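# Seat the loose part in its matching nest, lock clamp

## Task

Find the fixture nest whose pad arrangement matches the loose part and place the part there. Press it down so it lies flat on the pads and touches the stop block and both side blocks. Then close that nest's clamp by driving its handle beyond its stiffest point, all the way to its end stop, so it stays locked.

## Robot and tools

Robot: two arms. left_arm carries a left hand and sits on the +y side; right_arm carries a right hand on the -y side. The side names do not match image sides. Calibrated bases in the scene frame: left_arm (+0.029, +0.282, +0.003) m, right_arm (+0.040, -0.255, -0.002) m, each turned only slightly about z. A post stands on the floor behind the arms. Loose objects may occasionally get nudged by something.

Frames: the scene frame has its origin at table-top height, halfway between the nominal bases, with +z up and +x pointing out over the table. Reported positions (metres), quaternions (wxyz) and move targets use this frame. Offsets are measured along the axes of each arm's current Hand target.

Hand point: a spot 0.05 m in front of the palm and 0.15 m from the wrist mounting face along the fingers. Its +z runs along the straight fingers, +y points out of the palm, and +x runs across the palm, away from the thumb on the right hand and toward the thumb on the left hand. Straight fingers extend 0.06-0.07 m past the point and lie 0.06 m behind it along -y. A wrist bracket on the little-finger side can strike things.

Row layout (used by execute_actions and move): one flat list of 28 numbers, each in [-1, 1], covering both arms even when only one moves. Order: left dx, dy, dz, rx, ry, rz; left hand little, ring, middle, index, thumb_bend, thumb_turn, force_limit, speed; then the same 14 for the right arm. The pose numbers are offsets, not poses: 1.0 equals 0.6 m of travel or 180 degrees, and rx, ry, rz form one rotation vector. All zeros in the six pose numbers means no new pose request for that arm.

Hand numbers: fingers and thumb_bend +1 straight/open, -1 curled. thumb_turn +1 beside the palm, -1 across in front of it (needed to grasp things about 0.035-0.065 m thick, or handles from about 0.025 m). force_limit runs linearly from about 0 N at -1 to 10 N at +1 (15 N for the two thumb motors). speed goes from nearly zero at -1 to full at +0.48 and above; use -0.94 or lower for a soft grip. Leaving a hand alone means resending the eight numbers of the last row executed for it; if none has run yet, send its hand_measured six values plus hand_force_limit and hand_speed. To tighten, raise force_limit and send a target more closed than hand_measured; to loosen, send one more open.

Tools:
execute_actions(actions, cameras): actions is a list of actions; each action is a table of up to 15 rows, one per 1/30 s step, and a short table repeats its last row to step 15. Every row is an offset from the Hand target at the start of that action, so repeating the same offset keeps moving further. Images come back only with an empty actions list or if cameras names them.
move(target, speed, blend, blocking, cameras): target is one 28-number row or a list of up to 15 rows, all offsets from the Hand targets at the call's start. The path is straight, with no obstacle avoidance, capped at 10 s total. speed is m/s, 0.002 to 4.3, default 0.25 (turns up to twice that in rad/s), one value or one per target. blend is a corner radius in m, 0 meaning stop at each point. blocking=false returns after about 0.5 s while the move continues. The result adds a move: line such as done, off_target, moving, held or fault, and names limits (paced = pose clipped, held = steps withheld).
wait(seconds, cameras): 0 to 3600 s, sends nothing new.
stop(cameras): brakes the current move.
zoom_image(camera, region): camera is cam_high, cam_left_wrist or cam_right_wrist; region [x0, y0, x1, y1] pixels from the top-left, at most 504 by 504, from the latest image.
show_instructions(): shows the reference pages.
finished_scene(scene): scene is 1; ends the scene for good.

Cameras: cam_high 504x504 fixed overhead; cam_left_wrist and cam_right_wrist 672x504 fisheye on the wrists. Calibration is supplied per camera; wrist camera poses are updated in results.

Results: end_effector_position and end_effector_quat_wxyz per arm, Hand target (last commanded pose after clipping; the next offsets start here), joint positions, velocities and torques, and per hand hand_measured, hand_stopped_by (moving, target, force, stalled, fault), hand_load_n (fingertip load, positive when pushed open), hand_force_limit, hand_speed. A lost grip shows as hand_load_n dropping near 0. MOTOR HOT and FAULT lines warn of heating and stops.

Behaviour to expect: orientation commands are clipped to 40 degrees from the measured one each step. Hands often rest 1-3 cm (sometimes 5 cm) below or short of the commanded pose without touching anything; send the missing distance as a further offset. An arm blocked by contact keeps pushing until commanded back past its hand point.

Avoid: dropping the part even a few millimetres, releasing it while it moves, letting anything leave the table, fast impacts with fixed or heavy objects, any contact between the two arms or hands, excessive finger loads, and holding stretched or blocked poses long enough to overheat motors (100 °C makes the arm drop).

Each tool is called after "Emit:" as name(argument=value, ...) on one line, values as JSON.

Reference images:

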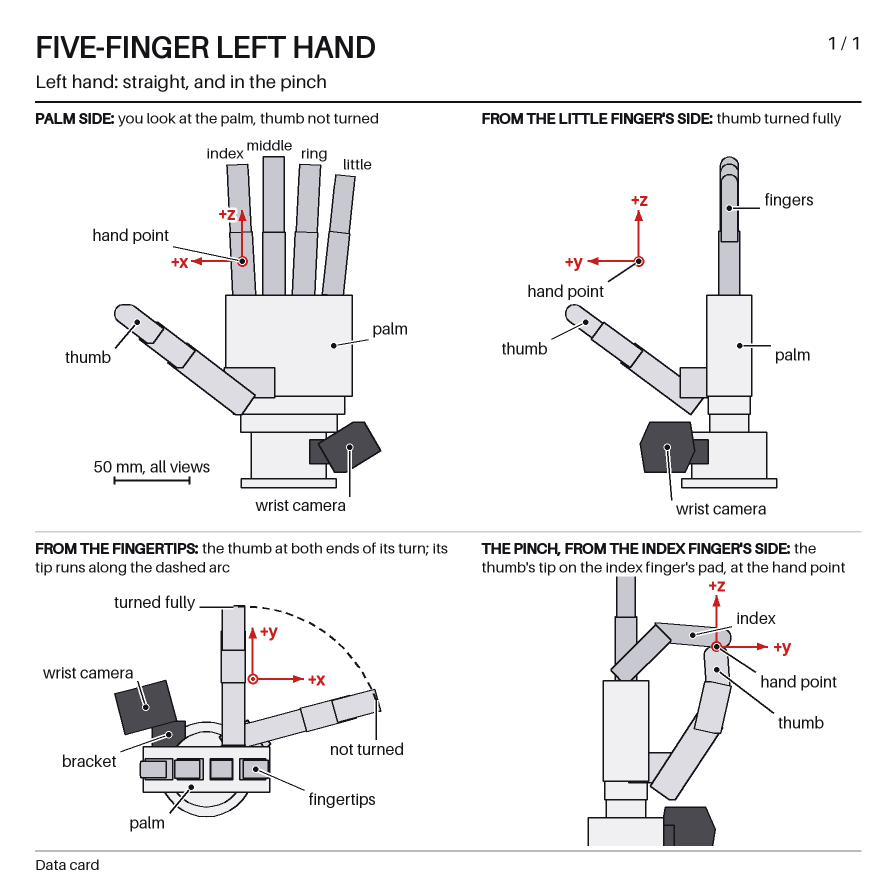

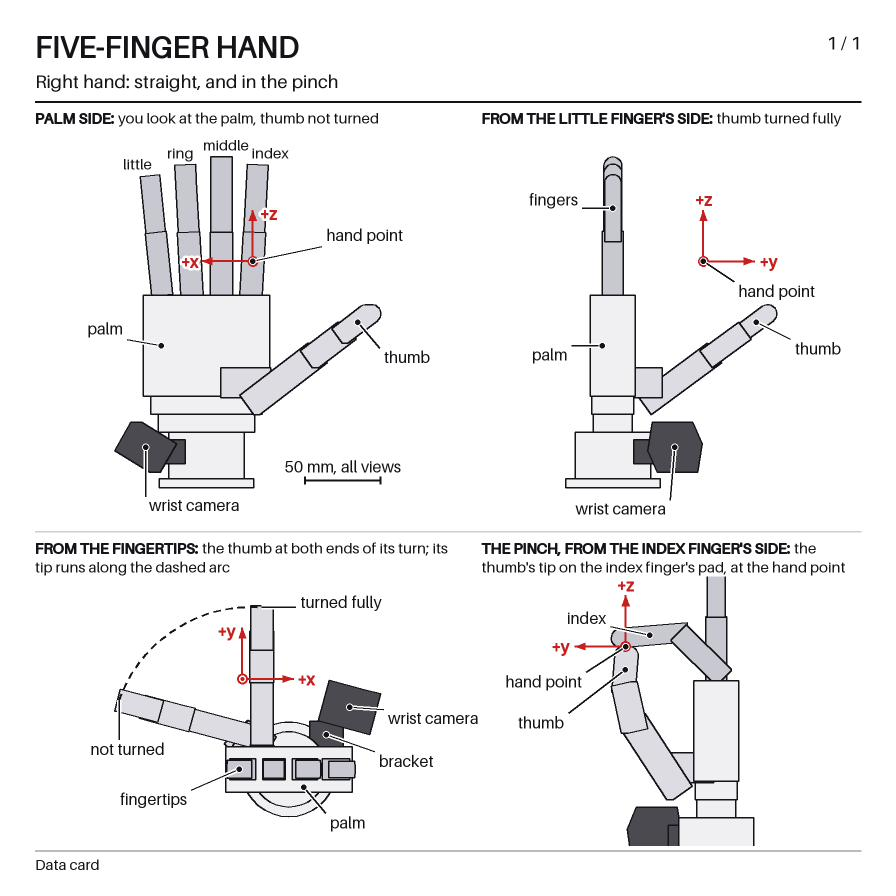

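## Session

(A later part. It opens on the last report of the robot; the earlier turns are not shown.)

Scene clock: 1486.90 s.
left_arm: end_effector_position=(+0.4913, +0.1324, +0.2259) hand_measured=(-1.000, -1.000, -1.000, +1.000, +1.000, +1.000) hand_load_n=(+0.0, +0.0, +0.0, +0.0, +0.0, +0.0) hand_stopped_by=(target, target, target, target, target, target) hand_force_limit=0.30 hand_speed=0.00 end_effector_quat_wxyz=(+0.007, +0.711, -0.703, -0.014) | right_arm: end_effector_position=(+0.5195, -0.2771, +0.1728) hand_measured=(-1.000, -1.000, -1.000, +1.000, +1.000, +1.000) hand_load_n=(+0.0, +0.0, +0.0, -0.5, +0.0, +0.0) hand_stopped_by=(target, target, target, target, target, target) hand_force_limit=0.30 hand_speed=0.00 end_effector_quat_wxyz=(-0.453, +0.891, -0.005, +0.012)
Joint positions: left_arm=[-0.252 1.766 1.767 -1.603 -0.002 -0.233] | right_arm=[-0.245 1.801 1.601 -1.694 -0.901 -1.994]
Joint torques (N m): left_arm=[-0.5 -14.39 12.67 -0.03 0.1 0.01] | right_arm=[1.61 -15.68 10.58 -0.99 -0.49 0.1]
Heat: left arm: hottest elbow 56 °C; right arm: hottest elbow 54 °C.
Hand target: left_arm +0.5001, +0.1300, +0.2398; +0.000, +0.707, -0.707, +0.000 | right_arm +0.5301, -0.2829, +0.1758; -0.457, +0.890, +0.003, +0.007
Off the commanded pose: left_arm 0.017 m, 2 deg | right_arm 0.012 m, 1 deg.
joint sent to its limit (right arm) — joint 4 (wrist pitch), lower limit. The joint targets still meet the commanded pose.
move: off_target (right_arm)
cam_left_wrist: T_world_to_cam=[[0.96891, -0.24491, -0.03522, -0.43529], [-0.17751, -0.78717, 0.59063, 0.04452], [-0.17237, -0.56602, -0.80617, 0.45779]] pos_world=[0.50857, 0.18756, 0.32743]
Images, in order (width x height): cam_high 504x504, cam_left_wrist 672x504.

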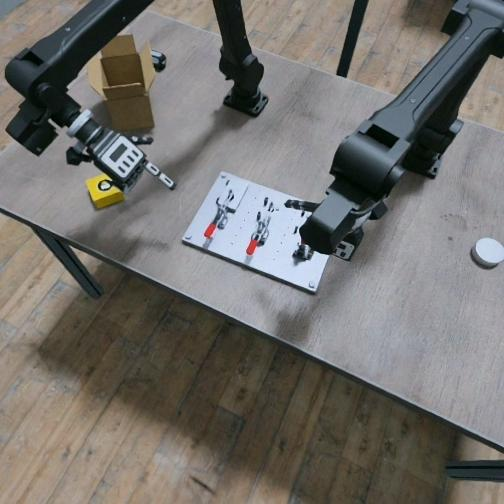

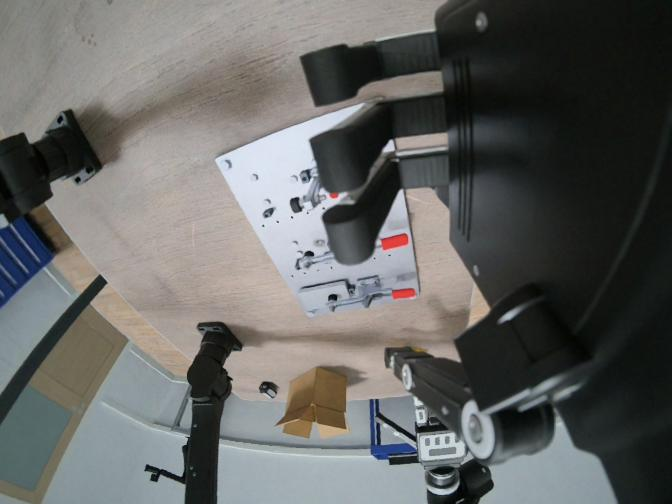

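Emit:
move(target=[0,0,0,0,0,0,-1,-1,-1,1,1,1,0.3,0,-0.1655,-0.0161,-0.108,-0.2381,0.2381,0.4578,-1,-1,-1,1,1,1,0.3,0], speed=0.35, cameras=["cam_right_wrist","cam_left_wrist"])

Emit:
zoom_image(camera="cam_right_wrist", region=[200, 120, 480, 330])

Scene clock: 1495.97 s.
left_arm: end_effector_position=(+0.4913, +0.1324, +0.2259) hand_measured=(-1.000, -1.000, -1.000, +1.000, +1.000, +1.000) hand_load_n=(+0.0, +0.0, +0.0, +0.5, +0.0, +0.0) hand_stopped_by=(target, target, target, target, target, target) hand_force_limit=0.30 hand_speed=0.00 end_effector_quat_wxyz=(+0.007, +0.711, -0.703, -0.014) | right_arm: end_effector_position=(+0.4220, -0.3333, +0.2048) hand_measured=(-1.000, -1.000, -1.000, +1.000, +1.000, +1.000) hand_load_n=(+0.0, +0.0, +0.0, +0.0, +0.0, +0.0) hand_stopped_by=(target, target, target, target, target, target) hand_force_limit=0.30 hand_speed=0.00 end_effector_quat_wxyz=(+0.005, +0.705, -0.709, -0.005)
Joint positions: left_arm=[-0.252 1.766 1.767 -1.603 -0.002 -0.233] | right_arm=[-0.208 1.542 1.444 -1.487 0.003 -0.234]
Joint torques (N m): left_arm=[-0.67 -14.51 12.67 0.08 0.11 0.01] | right_arm=[2.78 -13.86 10.86 -0.81 0.17 0.11]
Heat: left arm: hottest elbow 56 °C; right arm: hottest elbow 55 °C.
Hand target: left_arm +0.5001, +0.1300, +0.2398; +0.000, +0.707, -0.707, +0.000 | right_arm +0.4300, -0.3299, +0.2198; -0.002, +0.707, -0.708, +0.009
Off the commanded pose: left_arm 0.017 m, 2 deg | right_arm 0.017 m, 2 deg.
move: off_target (right_arm)
cam_left_wrist: T_world_to_cam=[[0.96891, -0.24491, -0.03522, -0.43529], [-0.17751, -0.78717, 0.59063, 0.04452], [-0.17237, -0.56602, -0.80617, 0.45779]] pos_world=[0.50857, 0.18756, 0.32743]
cam_right_wrist: T_world_to_cam=[[-0.97213, -0.2316, 0.03639, 0.3254], [-0.15827, 0.76282, 0.62694, 0.17192], [-0.17296, 0.60371, -0.77822, 0.5447]] pos_world=[0.43775, -0.38462, 0.30427]
Images, in order (width x height): cam_left_wrist 672x504, cam_right_wrist 672x504.

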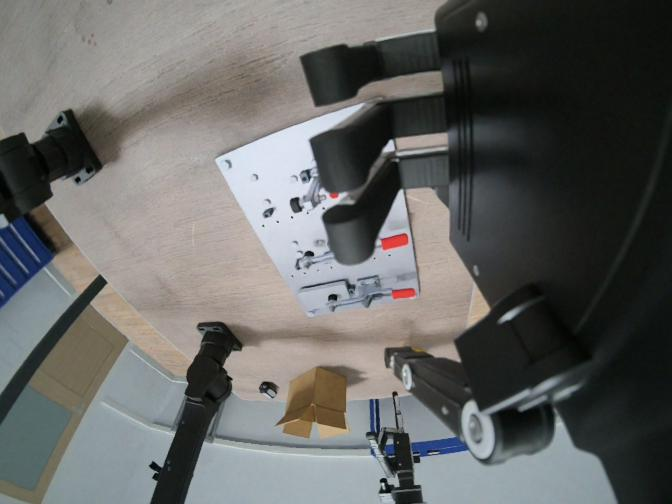

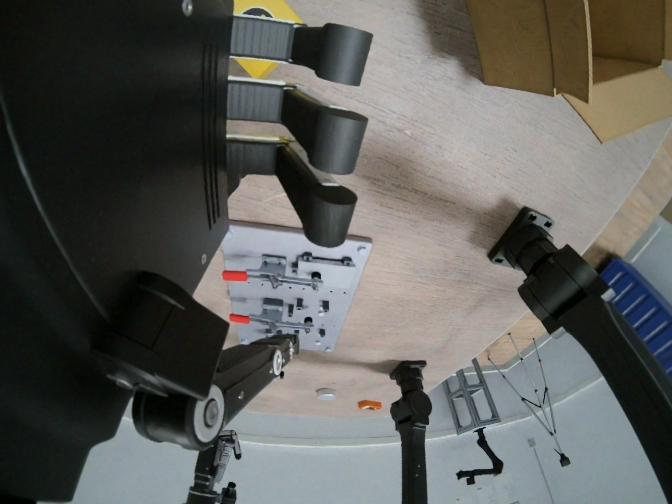

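Scaled by 1.800 from the camera's image (finer frame: 960x720).

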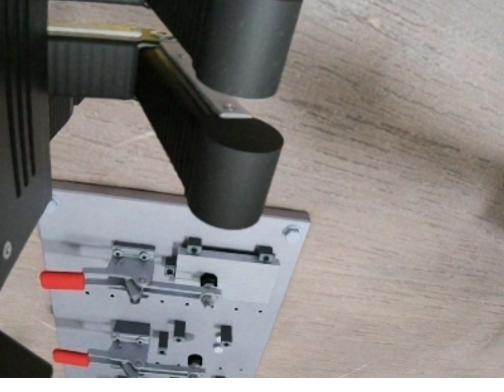

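Emit:
zoom_image(camera="cam_right_wrist", region=[270, 235, 370, 310])

Emit:
zoom_image(camera="cam_right_wrist", region=[215, 250, 345, 350])

Scaled by 5.040 from the camera's image (finer frame: 960x720).

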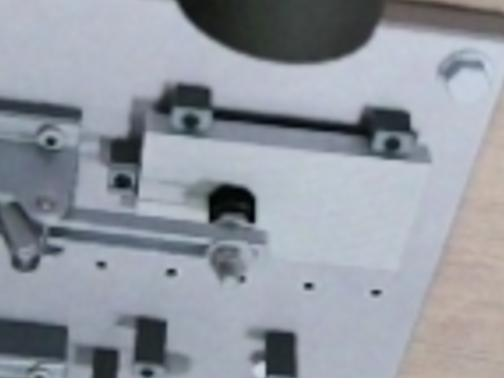

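Scaled by 3.877 from the camera's image (finer frame: 960x720).

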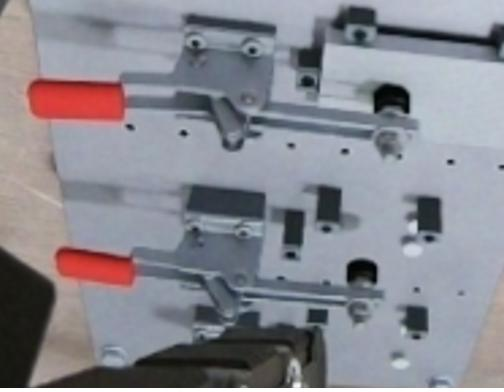

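Emit:
zoom_image(camera="cam_right_wrist", region=[290, 245, 330, 285])

Emit:
zoom_image(camera="cam_right_wrist", region=[325, 245, 365, 285])

Emit:
zoom_image(camera="cam_left_wrist", region=[295, 270, 365, 320])

Scaled by 12.600 from the camera's image (finer frame: 960x720).

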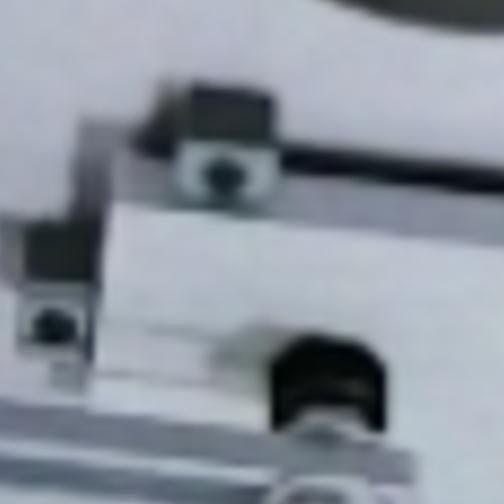

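Scaled by 12.600 from the camera's image (finer frame: 960x720).

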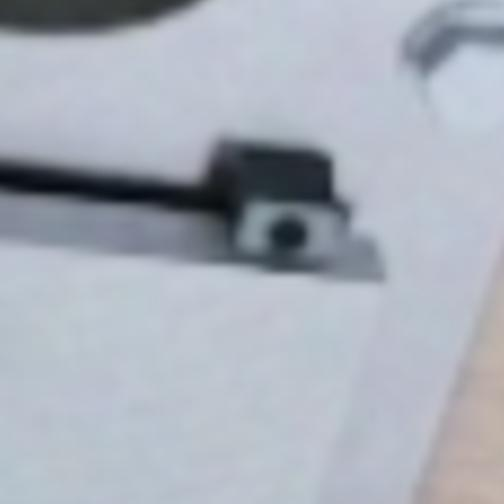

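Scaled by 7.200 from the camera's image (finer frame: 960x720).

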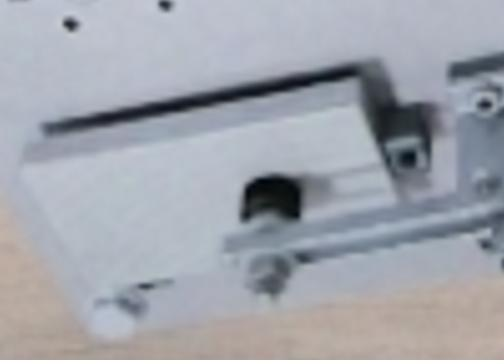

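Emit:
wait(seconds=0.1, cameras=["cam_high"])

Emit:
zoom_image(camera="cam_high", region=[200, 185, 245, 240])

Emit:
zoom_image(camera="cam_high", region=[242, 202, 287, 257])

Scene clock: 1537.43 s.
left_arm: end_effector_position=(+0.4913, +0.1324, +0.2259) hand_measured=(-1.000, -1.000, -1.000, +1.000, +1.000, +1.000) hand_load_n=(+0.0, +0.5, +0.0, +0.0, +0.0, +0.0) hand_stopped_by=(target, target, target, target, target, target) hand_force_limit=0.30 hand_speed=0.00 end_effector_quat_wxyz=(+0.007, +0.711, -0.703, -0.014) | right_arm: end_effector_position=(+0.4220, -0.3333, +0.2048) hand_measured=(-1.000, -1.000, -1.000, +1.000, +1.000, +1.000) hand_load_n=(+0.0, +0.0, +0.0, +0.0, +0.0, +0.0) hand_stopped_by=(target, target, target, target, target, target) hand_force_limit=0.30 hand_speed=0.00 end_effector_quat_wxyz=(+0.005, +0.705, -0.709, -0.005)
Joint positions: left_arm=[-0.252 1.766 1.767 -1.603 -0.002 -0.233] | right_arm=[-0.208 1.542 1.444 -1.487 0.003 -0.234]
Joint torques (N m): left_arm=[-0.62 -14.04 12.74 -0.05 0.1 0.01] | right_arm=[2.84 -14.33 10.77 -0.59 0.15 0.22]
Heat: left arm: hottest elbow 56 °C; right arm: hottest elbow 58 °C.
Hand target: left_arm +0.5001, +0.1300, +0.2398; +0.000, +0.707, -0.707, +0.000 | right_arm +0.4300, -0.3299, +0.2198; -0.002, +0.707, -0.708, +0.009
Off the commanded pose: left_arm 0.017 m, 2 deg | right_arm 0.017 m, 2 deg.
wait: 0.10 s; at rest from the start

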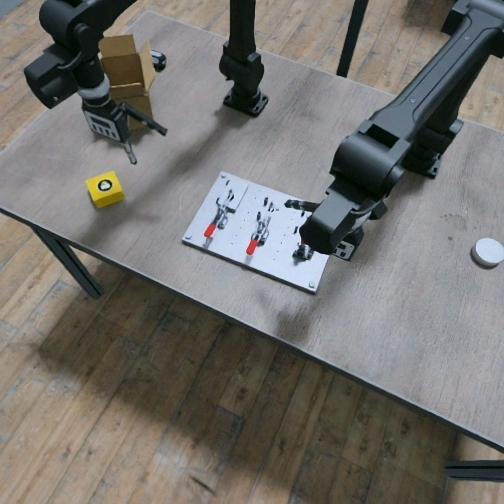

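Scaled by 9.164 from the camera's image (finer frame: 720x720).

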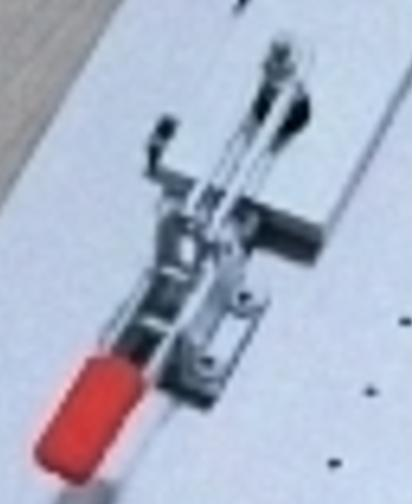

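Scaled by 9.164 from the camera's image (finer frame: 720x720).

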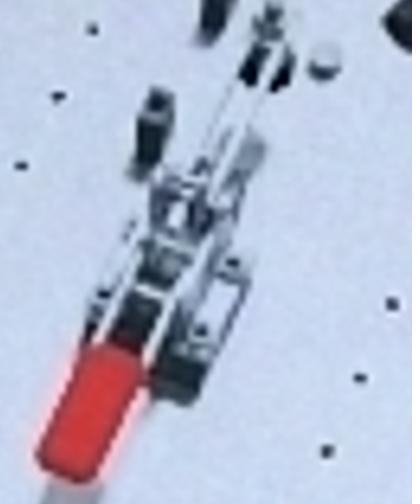

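Emit:
move(target=[0,0,0,0,0,0,-1,-1,-1,1,1,1,0.3,0,-0.075,-0.1,0.175,0,-0.0944,0,-1,-1,-1,1,1,1,0.3,0], speed=0.2, cameras=["cam_right_wrist"])

Scene clock: 1579.90 s.
left_arm: end_effector_position=(+0.4913, +0.1324, +0.2259) hand_measured=(-1.000, -1.000, -1.000, +1.000, +1.000, +1.000) hand_load_n=(+0.0, +0.0, +0.0, +0.0, +0.0, +0.0) hand_stopped_by=(target, target, target, target, target, target) hand_force_limit=0.30 hand_speed=0.00 end_effector_quat_wxyz=(+0.007, +0.711, -0.703, -0.014) | right_arm: end_effector_position=(+0.4859, -0.2907, +0.1174) hand_measured=(-1.000, -1.000, -1.000, +1.000, +1.000, +1.000) hand_load_n=(+0.0, +0.0, +0.0, +0.0, -0.5, +0.0) hand_stopped_by=(target, target, target, target, target, target) hand_force_limit=0.30 hand_speed=0.00 end_effector_quat_wxyz=(-0.103, +0.697, -0.703, -0.099)
Joint positions: left_arm=[-0.252 1.766 1.767 -1.603 -0.002 -0.233] | right_arm=[-0.201 1.761 1.444 -1.315 -0.28 -0.234]
Joint torques (N m): left_arm=[-0.38 -14.1 12.74 0.01 0.05 -0.01] | right_arm=[2.96 -16.32 8.01 0.44 -0.25 0.12]
Heat: left arm: hottest elbow 57 °C; right arm: hottest elbow 59 °C.
Hand target: left_arm +0.5001, +0.1300, +0.2398; +0.000, +0.707, -0.707, +0.000 | right_arm +0.4917, -0.2860, +0.1153; -0.106, +0.700, -0.699, -0.096
Off the commanded pose: left_arm 0.017 m, 2 deg | right_arm 0.008 m, 1 deg.
move: done
cam_right_wrist: T_world_to_cam=[[-0.97304, -0.22499, -0.05069, 0.41314], [-0.17094, 0.55604, 0.81339, 0.12855], [-0.15482, 0.80013, -0.57951, 0.48702]] pos_world=[0.49938, -0.3682, 0.19862]

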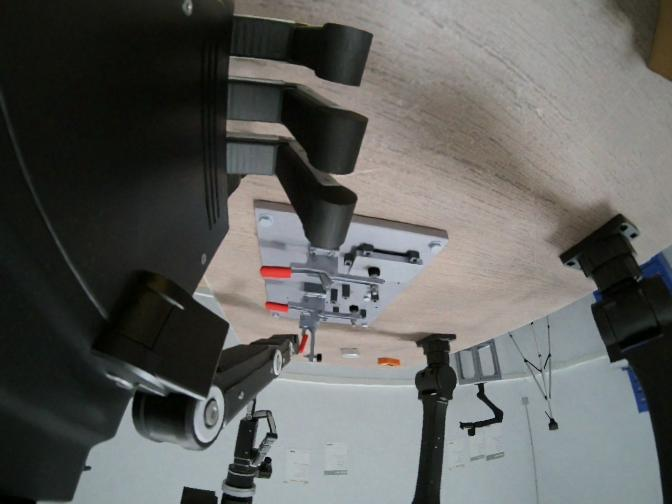

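Emit:
zoom_image(camera="cam_right_wrist", region=[250, 240, 390, 330])

Emit:
zoom_image(camera="cam_right_wrist", region=[250, 255, 330, 325])

Emit:
zoom_image(camera="cam_right_wrist", region=[330, 235, 430, 315])

Scaled by 3.600 from the camera's image (finer frame: 960x720).

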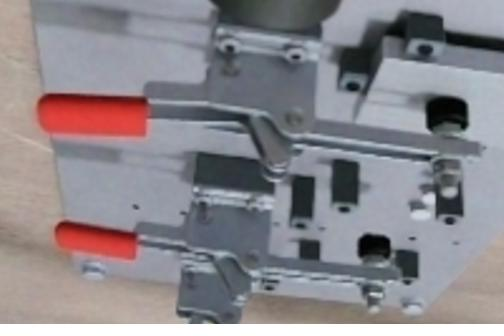

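Scaled by 6.300 from the camera's image (finer frame: 960x720).

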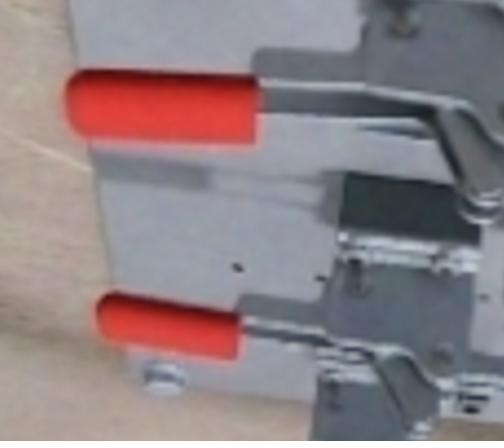

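Scaled by 5.040 from the camera's image (finer frame: 960x720).

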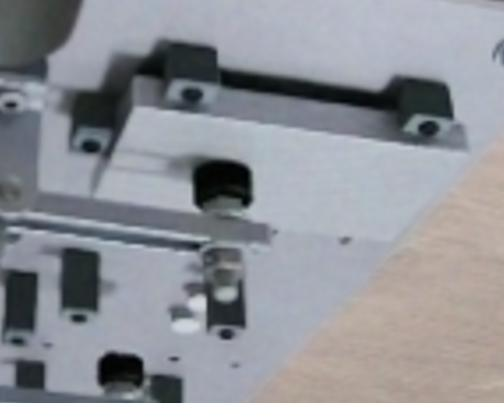

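Emit:
move(target=[[0,0,0,0,0,0,-1,-1,-1,1,1,1,0.3,0,-0.0316,-0.0167,-0.1036,0,0,0,1,1,1,1,1,1,0.3,0],[0,0,0,0,0,0,-1,-1,-1,1,1,1,0.3,0,-0.0794,-0.02,-0.0890,0.1652,-0.1652,-0.48,1,1,1,1,1,1,0.3,0],[0,0,0,0,0,0,-1,-1,-1,1,1,1,0.3,0,-0.2053,-0.0338,0.0633,0.1652,-0.1652,-0.48,1,1,1,1,1,1,0.3,0]], speed=[0.2,0.4,0.1], cameras=["cam_left_wrist","cam_high"])

Emit:
zoom_image(camera="cam_left_wrist", region=[320, 250, 440, 370])

Scene clock: 1661.83 s.
left_arm: end_effector_position=(+0.4913, +0.1324, +0.2259) hand_measured=(-1.000, -1.000, -1.000, +1.000, +1.000, +1.000) hand_load_n=(+0.0, +0.5, +0.0, +0.0, +0.0, +0.0) hand_stopped_by=(target, target, target, target, target, target) hand_force_limit=0.30 hand_speed=0.00 end_effector_quat_wxyz=(+0.007, +0.711, -0.703, -0.014) | right_arm: end_effector_position=(+0.5110, -0.1599, +0.1177) hand_measured=(+1.000, +1.000, +1.000, +1.000, +1.000, +1.000) hand_load_n=(+0.0, +0.0, +0.0, +0.0, +0.0, +0.0) hand_stopped_by=(target, target, target, target, target, target) hand_force_limit=0.30 hand_speed=0.00 end_effector_quat_wxyz=(-0.457, +0.890, +0.003, +0.008)
Joint positions: left_arm=[-0.252 1.766 1.767 -1.603 -0.002 -0.233] | right_arm=[-0.022 1.726 1.355 -1.256 -0.947 -1.662]
Joint torques (N m): left_arm=[-0.44 -14.15 12.67 -0.13 0.11 0.03] | right_arm=[1.67 -15.15 7.54 0.29 -0.67 0.12]
Heat: left arm: hottest elbow 57 °C; right arm: hottest elbow 54 °C.
Hand target: left_arm +0.5001, +0.1300, +0.2398; +0.000, +0.707, -0.707, +0.000 | right_arm +0.5122, -0.1572, +0.1140; -0.457, +0.889, +0.003, +0.007
Off the commanded pose: left_arm 0.017 m, 2 deg | right_arm 0.005 m, 0 deg.
move: done
cam_left_wrist: T_world_to_cam=[[0.96891, -0.24491, -0.03522, -0.43529], [-0.17751, -0.78717, 0.59063, 0.04452], [-0.17237, -0.56602, -0.80617, 0.45779]] pos_world=[0.50857, 0.18756, 0.32743]
Images, in order (width x height): cam_high 504x504, cam_left_wrist 672x504.

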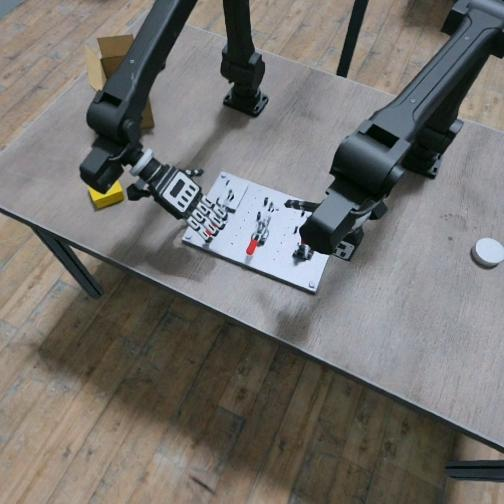

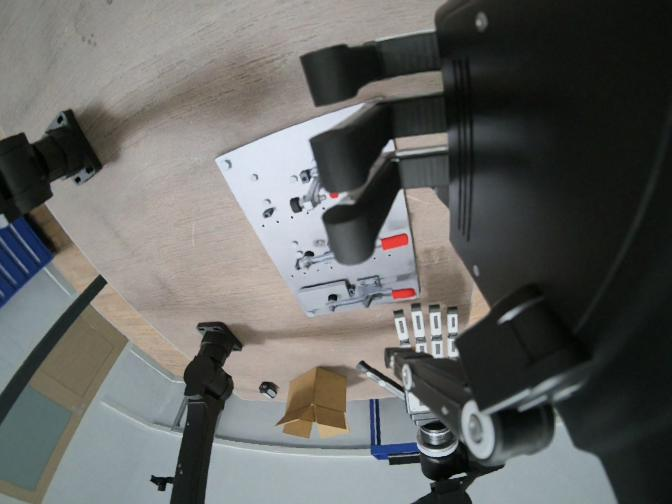

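Scaled by 4.200 from the camera's image (finer frame: 960x720).

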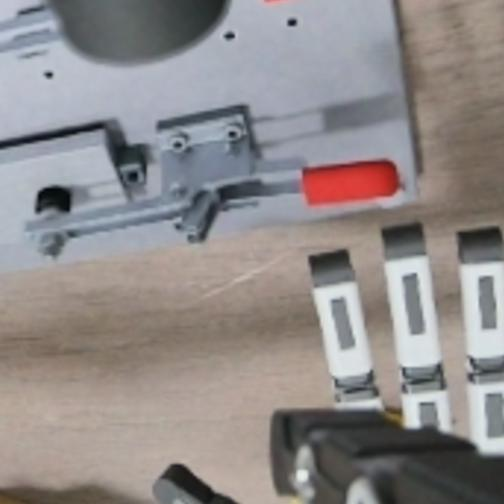

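Emit:
move(target=[0,0,0,0,0,0,-1,-1,-1,1,1,1,0.3,0,-0.0015,0.0813,0.0581,0,0,0,1,1,1,1,1,1,0.3,0], speed=0.06, cameras=["cam_left_wrist","cam_high"])

Emit:
zoom_image(camera="cam_left_wrist", region=[340, 260, 440, 360])

Emit:
zoom_image(camera="cam_high", region=[180, 170, 260, 250])

Scene clock: 1668.67 s.
left_arm: end_effector_position=(+0.4913, +0.1324, +0.2259) hand_measured=(-1.000, -1.000, -1.000, +1.000, +1.000, +1.000) hand_load_n=(+0.0, +0.0, +0.0, +0.0, +0.0, +0.0) hand_stopped_by=(target, target, target, target, target, target) hand_force_limit=0.30 hand_speed=0.00 end_effector_quat_wxyz=(+0.007, +0.711, -0.703, -0.014) | right_arm: end_effector_position=(+0.5115, -0.1599, +0.0626) hand_measured=(+1.000, +1.000, +1.000, +1.000, +1.000, +1.000) hand_load_n=(+0.0, +0.0, +0.0, +0.0, +0.0, -0.5) hand_stopped_by=(target, target, target, target, target, target) hand_force_limit=0.30 hand_speed=0.00 end_effector_quat_wxyz=(-0.456, +0.890, +0.005, +0.012)
Joint positions: left_arm=[-0.252 1.766 1.767 -1.603 -0.002 -0.233] | right_arm=[-0.022 1.782 1.275 -1.11 -0.947 -1.661]
Joint torques (N m): left_arm=[-0.21 -14.33 12.7 -0.08 0.08 0.02] | right_arm=[0.91 -14.39 7.3 0.42 -0.62 0.17]
Heat: left arm: hottest elbow 57 °C; right arm: hottest elbow 54 °C.
Hand target: left_arm +0.5001, +0.1300, +0.2398; +0.000, +0.707, -0.707, +0.000 | right_arm +0.5122, -0.1572, +0.0540; -0.457, +0.889, +0.003, +0.007
Off the commanded pose: left_arm 0.017 m, 2 deg | right_arm 0.009 m, 1 deg.
move: done
cam_left_wrist: T_world_to_cam=[[0.96891, -0.24491, -0.03522, -0.43529], [-0.17751, -0.78717, 0.59063, 0.04452], [-0.17237, -0.56602, -0.80617, 0.45779]] pos_world=[0.50857, 0.18756, 0.32743]
Images, in order (width x height): cam_high 504x504, cam_left_wrist 672x504.

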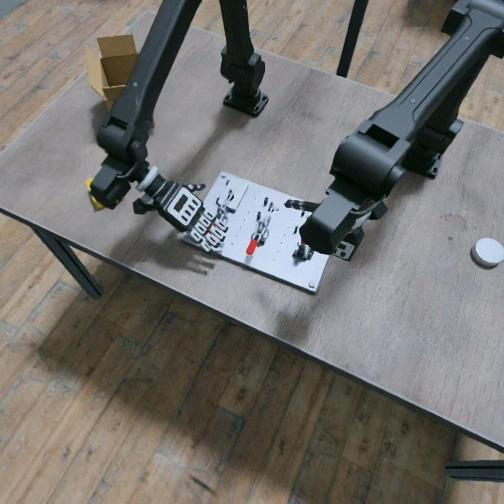

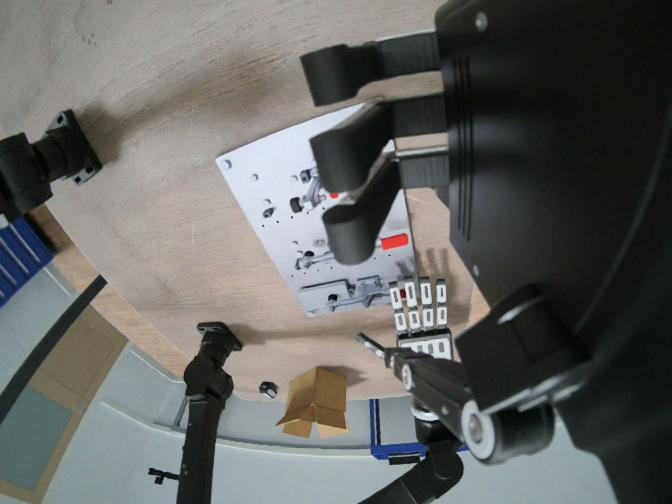

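Scaled by 5.040 from the camera's image (finer frame: 960x720).

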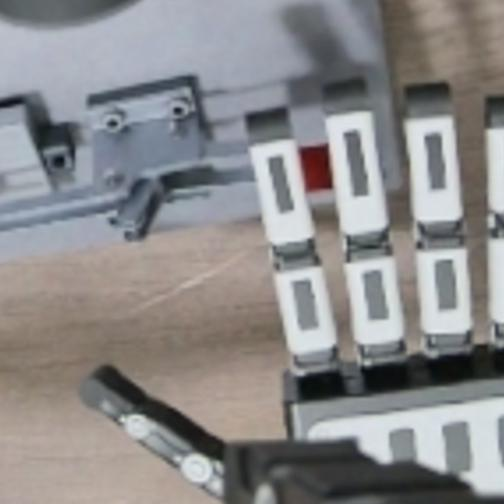

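Scaled by 6.300 from the camera's image (finer frame: 720x720).

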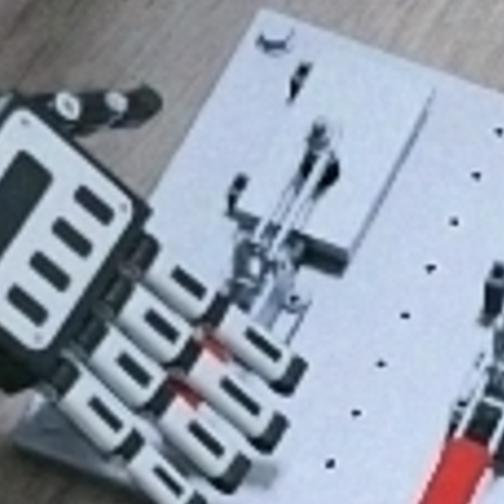

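Emit:
move(target=[0,0,0,0,0,0,-1,-1,-1,1,1,1,0.3,0,-0.0009,0.0475,0.0339,0,0,0,1,1,1,1,1,1,0.3,0], speed=0.04, cameras=["cam_left_wrist"])

Emit:
zoom_image(camera="cam_left_wrist", region=[340, 260, 440, 360])

Scene clock: 1674.70 s.
left_arm: end_effector_position=(+0.4913, +0.1324, +0.2259) hand_measured=(-1.000, -1.000, -1.000, +1.000, +1.000, +1.000) hand_load_n=(+0.5, +0.5, +0.0, +0.0, +0.0, +0.0) hand_stopped_by=(target, target, target, target, target, target) hand_force_limit=0.30 hand_speed=0.00 end_effector_quat_wxyz=(+0.007, +0.711, -0.703, -0.014) | right_arm: end_effector_position=(+0.5133, -0.1587, +0.0367) hand_measured=(+1.000, +1.000, +1.000, +1.000, +1.000, +1.000) hand_load_n=(+0.0, +0.0, +0.0, +0.0, +0.0, -0.5) hand_stopped_by=(target, target, target, target, target, target) hand_force_limit=0.30 hand_speed=0.00 end_effector_quat_wxyz=(-0.460, +0.888, +0.007, +0.017)
Joint positions: left_arm=[-0.252 1.766 1.767 -1.603 -0.002 -0.233] | right_arm=[-0.022 1.816 1.244 -1.034 -0.955 -1.66]
Joint torques (N m): left_arm=[-0.73 -14.1 12.67 -0.17 0.09 0] | right_arm=[2.26 -13.16 6.43 0.68 -0.32 0.1]
Heat: left arm: hottest elbow 57 °C; right arm: hottest elbow 54 °C.
Hand target: left_arm +0.5001, +0.1300, +0.2398; +0.000, +0.707, -0.707, +0.000 | right_arm +0.5121, -0.1573, +0.0189; -0.457, +0.889, +0.003, +0.007
Off the commanded pose: left_arm 0.017 m, 2 deg | right_arm 0.018 m, 1 deg.
move: off_target (right_arm)
cam_left_wrist: T_world_to_cam=[[0.96891, -0.24491, -0.03522, -0.43529], [-0.17751, -0.78717, 0.59063, 0.04452], [-0.17237, -0.56602, -0.80617, 0.45779]] pos_world=[0.50857, 0.18756, 0.32743]

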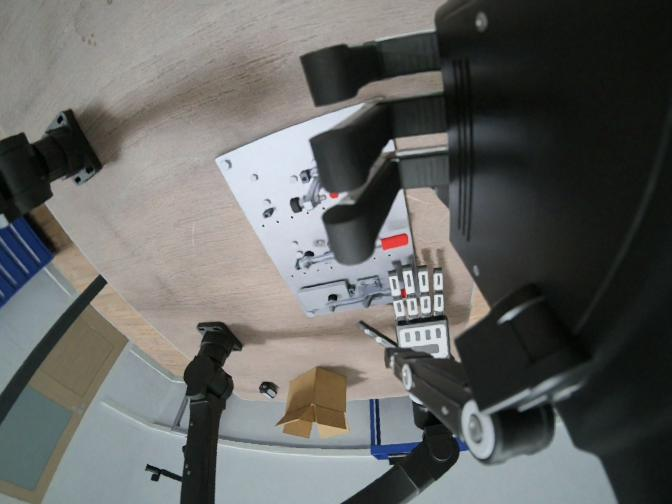

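Scaled by 5.040 from the camera's image (finer frame: 960x720).

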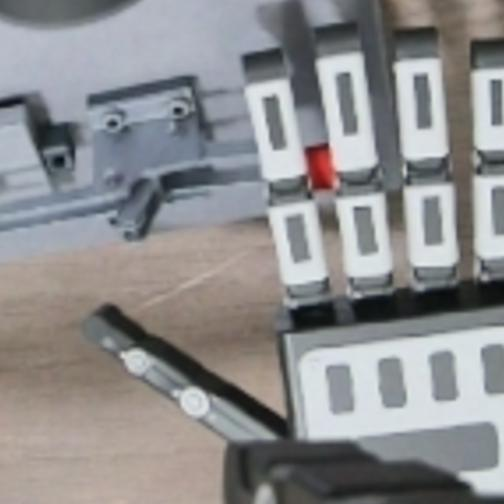

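Emit:
move(target=[0,0,0,0,0,0,-1,-1,-1,1,1,1,0.3,0,-0.0010,0.0542,0.0387,0,0,0,1,1,1,1,1,1,0.3,0], speed=0.04, cameras=["cam_left_wrist"])

Emit:
zoom_image(camera="cam_left_wrist", region=[340, 260, 440, 360])

Scene clock: 1681.80 s.
left_arm: end_effector_position=(+0.4913, +0.1324, +0.2259) hand_measured=(-1.000, -1.000, -1.000, +1.000, +1.000, +1.000) hand_load_n=(-0.5, +0.0, +0.0, +0.0, +0.0, +0.0) hand_stopped_by=(target, target, target, target, target, target) hand_force_limit=0.30 hand_speed=0.00 end_effector_quat_wxyz=(+0.007, +0.711, -0.703, -0.014) | right_arm: end_effector_position=(+0.5144, -0.1543, +0.0285) hand_measured=(+1.000, +1.000, +1.000, +1.000, +1.000, +1.000) hand_load_n=(+0.0, +0.0, +0.0, +0.0, +0.0, +0.0) hand_stopped_by=(target, target, target, target, target, target) hand_force_limit=0.30 hand_speed=0.00 end_effector_quat_wxyz=(-0.472, +0.881, +0.010, +0.028)
Joint positions: left_arm=[-0.252 1.766 1.767 -1.603 -0.002 -0.233] | right_arm=[-0.023 1.822 1.217 -0.976 -0.984 -1.654]
Joint torques (N m): left_arm=[-0.56 -14.45 12.56 0.02 0.1 0.03] | right_arm=[1.85 -9.64 5.41 2.11 0.59 0.07]
Heat: left arm: hottest elbow 57 °C; right arm: hottest elbow 53 °C.
Hand target: left_arm +0.5001, +0.1300, +0.2398; +0.000, +0.707, -0.707, +0.000 | right_arm +0.5122, -0.1573, -0.0210; -0.457, +0.889, +0.003, +0.007
Off the commanded pose: left_arm 0.017 m, 2 deg | right_arm 0.050 m, 3 deg.
move: off_target (right_arm)
cam_left_wrist: T_world_to_cam=[[0.96891, -0.24491, -0.03522, -0.43529], [-0.17751, -0.78717, 0.59063, 0.04452], [-0.17237, -0.56602, -0.80617, 0.45779]] pos_world=[0.50857, 0.18756, 0.32743]

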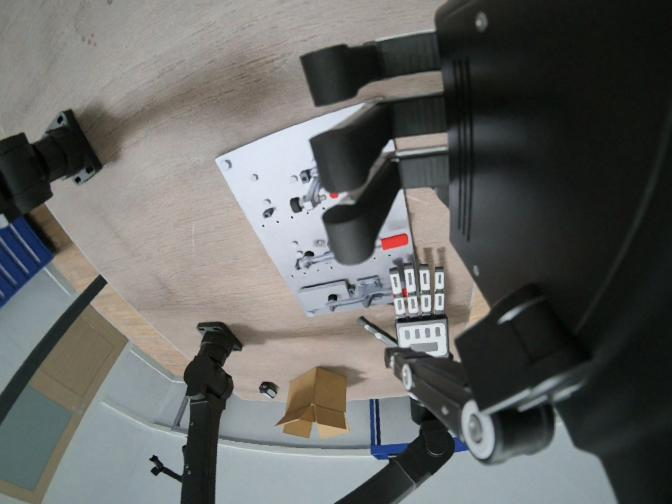

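Scaled by 5.040 from the camera's image (finer frame: 960x720).

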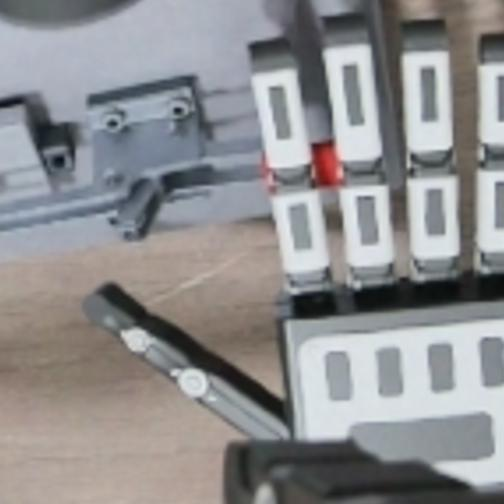

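Emit:
move(target=[0,0,0,0,0,0,-1,-1,-1,1,1,1,0.3,0,-0.0010,0.0542,0.0387,0,0,0,1,1,1,1,1,1,0.3,0], speed=0.04, cameras=["cam_left_wrist"])

Emit:
zoom_image(camera="cam_left_wrist", region=[340, 260, 440, 360])

Scene clock: 1687.03 s.
left_arm: end_effector_position=(+0.4913, +0.1324, +0.2259) hand_measured=(-1.000, -1.000, -1.000, +1.000, +1.000, +1.000) hand_load_n=(+0.0, +0.0, +0.0, +0.0, +0.0, +0.0) hand_stopped_by=(target, target, target, target, target, target) hand_force_limit=0.30 hand_speed=0.00 end_effector_quat_wxyz=(+0.007, +0.711, -0.703, -0.014) | right_arm: end_effector_position=(+0.5141, -0.1538, +0.0222) hand_measured=(+1.000, +1.000, +1.000, +1.000, +1.000, +1.000) hand_load_n=(+0.0, +0.0, +0.0, +0.5, +0.0, +0.0) hand_stopped_by=(target, target, target, target, target, target) hand_force_limit=0.30 hand_speed=0.00 end_effector_quat_wxyz=(-0.486, +0.873, +0.004, +0.037)
Joint positions: left_arm=[-0.252 1.766 1.767 -1.603 -0.002 -0.233] | right_arm=[-0.034 1.827 1.191 -0.927 -1.019 -1.641]
Joint torques (N m): left_arm=[-0.56 -14.51 12.67 -0.1 0.1 -0.01] | right_arm=[2.32 -5.19 4.9 3.41 1.79 -0.18]
Heat: left arm: hottest elbow 57 °C; right arm: hottest elbow 52 °C.
Hand target: left_arm +0.5001, +0.1300, +0.2398; +0.000, +0.707, -0.707, +0.000 | right_arm +0.5122, -0.1574, -0.0609; -0.457, +0.889, +0.003, +0.007
Off the commanded pose: left_arm 0.017 m, 2 deg | right_arm 0.083 m, 5 deg.
move: off_target (right_arm)
cam_left_wrist: T_world_to_cam=[[0.96891, -0.24491, -0.03522, -0.43529], [-0.17751, -0.78717, 0.59063, 0.04452], [-0.17237, -0.56602, -0.80617, 0.45779]] pos_world=[0.50857, 0.18756, 0.32743]

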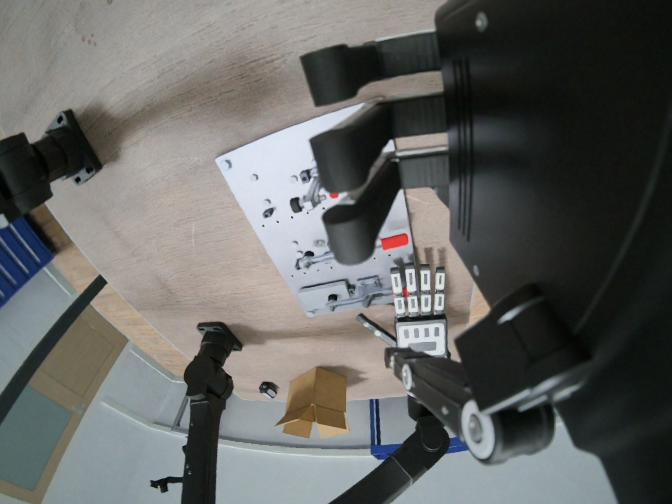

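Scaled by 5.040 from the camera's image (finer frame: 960x720).

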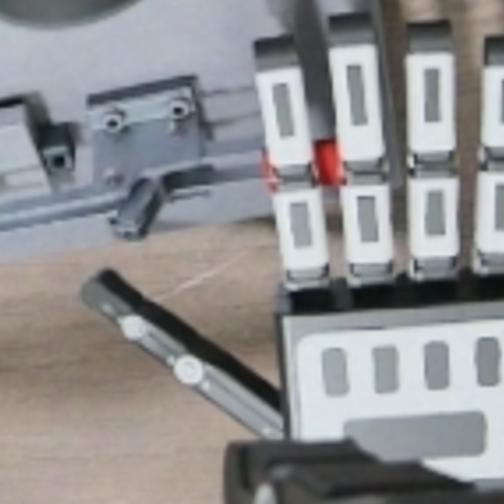

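Emit:
move(target=[0,0,0,0,0,0,-1,-1,-1,1,1,1,0.3,0,-0.0010,0.0542,0.0387,0,0,0,1,1,1,1,1,1,0.3,0], speed=0.04, cameras=["cam_left_wrist"])

Emit:
zoom_image(camera="cam_left_wrist", region=[340, 260, 440, 360])

Scene clock: 1698.20 s.
left_arm: end_effector_position=(+0.4913, +0.1324, +0.2259) hand_measured=(-1.000, -1.000, -1.000, +1.000, +1.000, +1.000) hand_load_n=(+0.0, +0.0, +0.5, +0.0, -0.5, +0.0) hand_stopped_by=(target, target, target, target, target, target) hand_force_limit=0.30 hand_speed=0.00 end_effector_quat_wxyz=(+0.007, +0.711, -0.703, -0.014) | right_arm: end_effector_position=(+0.5180, -0.1499, +0.0111) hand_measured=(+1.000, +1.000, +1.000, +1.000, +1.000, +1.000) hand_load_n=(+0.5, -0.5, +0.0, +0.0, +0.0, +0.0) hand_stopped_by=(target, target, target, target, target, target) hand_force_limit=0.30 hand_speed=0.00 end_effector_quat_wxyz=(-0.505, +0.862, -0.006, +0.040)
Joint positions: left_arm=[-0.252 1.766 1.767 -1.603 -0.002 -0.233] | right_arm=[-0.04 1.857 1.179 -0.868 -1.063 -1.614]
Joint torques (N m): left_arm=[-0.62 -14.1 12.7 0.02 0.09 0] | right_arm=[2.61 -3.9 4.05 3.52 3.26 -0.58]
Heat: left arm: hottest elbow 58 °C; right arm: hottest elbow 51 °C.
Hand target: left_arm +0.5001, +0.1300, +0.2398; +0.000, +0.707, -0.707, +0.000 | right_arm +0.5121, -0.1575, -0.1009; -0.457, +0.889, +0.003, +0.007
Off the commanded pose: left_arm 0.017 m, 2 deg | right_arm 0.112 m, 7 deg.
move: off_target (right_arm)
cam_left_wrist: T_world_to_cam=[[0.96891, -0.24491, -0.03522, -0.43529], [-0.17751, -0.78717, 0.59063, 0.04452], [-0.17237, -0.56602, -0.80617, 0.45779]] pos_world=[0.50857, 0.18756, 0.32743]

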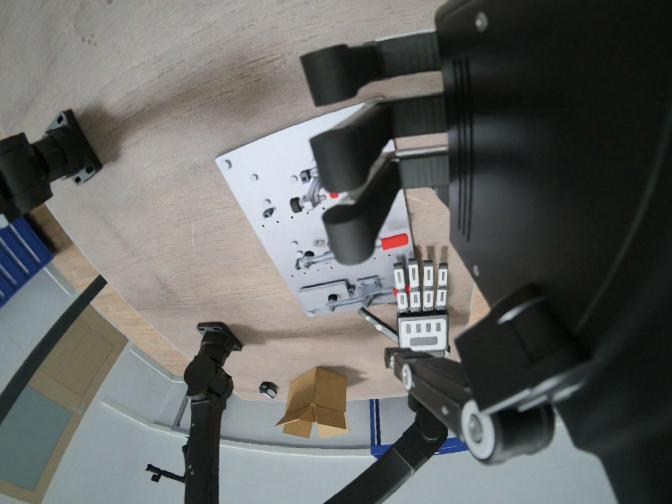

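Scaled by 5.040 from the camera's image (finer frame: 960x720).

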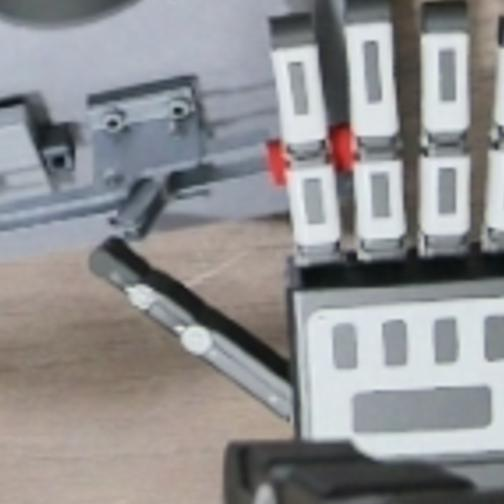

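Emit:
move(target=[0,0,0,0,0,0,-1,-1,-1,1,1,1,0.3,0,0.0040,-0.2180,-0.1559,0,0,0,1,1,1,1,1,1,0.3,0], speed=0.06, cameras=["cam_left_wrist"])

Emit:
zoom_image(camera="cam_left_wrist", region=[340, 260, 440, 360])

Scene clock: 1708.57 s.
left_arm: end_effector_position=(+0.4913, +0.1324, +0.2259) hand_measured=(-1.000, -1.000, -1.000, +1.000, +1.000, +1.000) hand_load_n=(+0.0, +0.0, +0.0, +0.0, +0.0, +0.0) hand_stopped_by=(target, target, target, target, target, target) hand_force_limit=0.30 hand_speed=0.00 end_effector_quat_wxyz=(+0.007, +0.711, -0.703, -0.014) | right_arm: end_effector_position=(+0.4967, -0.1561, +0.0428) hand_measured=(+1.000, +1.000, +1.000, +1.000, +1.000, +1.000) hand_load_n=(+0.0, +0.0, +0.0, +0.0, +0.0, +0.0) hand_stopped_by=(target, target, target, target, target, target) hand_force_limit=0.30 hand_speed=0.00 end_effector_quat_wxyz=(-0.459, +0.888, -0.010, -0.012)
Joint positions: left_arm=[-0.252 1.766 1.767 -1.603 -0.002 -0.233] | right_arm=[-0.017 1.807 1.242 -1.098 -0.951 -1.645]
Joint torques (N m): left_arm=[-0.5 -14.56 12.63 -0.1 0.09 0.02] | right_arm=[1.79 -17.08 9.51 -0.65 -0.46 0.07]
Heat: left arm: hottest elbow 58 °C; right arm: hottest elbow 51 °C.
Hand target: left_arm +0.5001, +0.1300, +0.2398; +0.000, +0.707, -0.707, +0.000 | right_arm +0.5122, -0.1573, +0.0600; -0.457, +0.889, +0.003, +0.007
Off the commanded pose: left_arm 0.017 m, 2 deg | right_arm 0.023 m, 3 deg.
move: off_target (right_arm)
cam_left_wrist: T_world_to_cam=[[0.96891, -0.24491, -0.03522, -0.43529], [-0.17751, -0.78717, 0.59063, 0.04452], [-0.17237, -0.56602, -0.80617, 0.45779]] pos_world=[0.50857, 0.18756, 0.32743]

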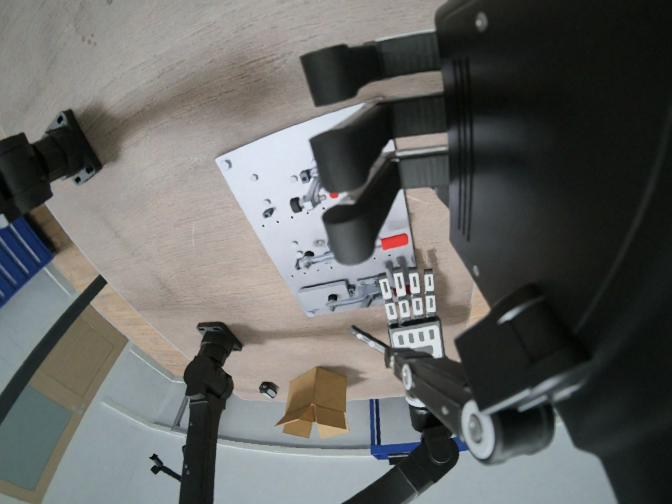

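Scaled by 5.040 from the camera's image (finer frame: 960x720).

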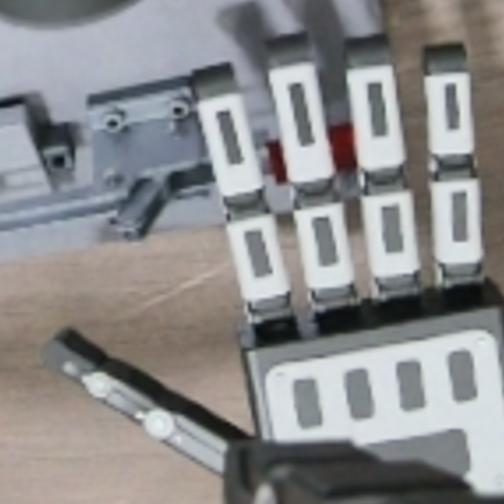

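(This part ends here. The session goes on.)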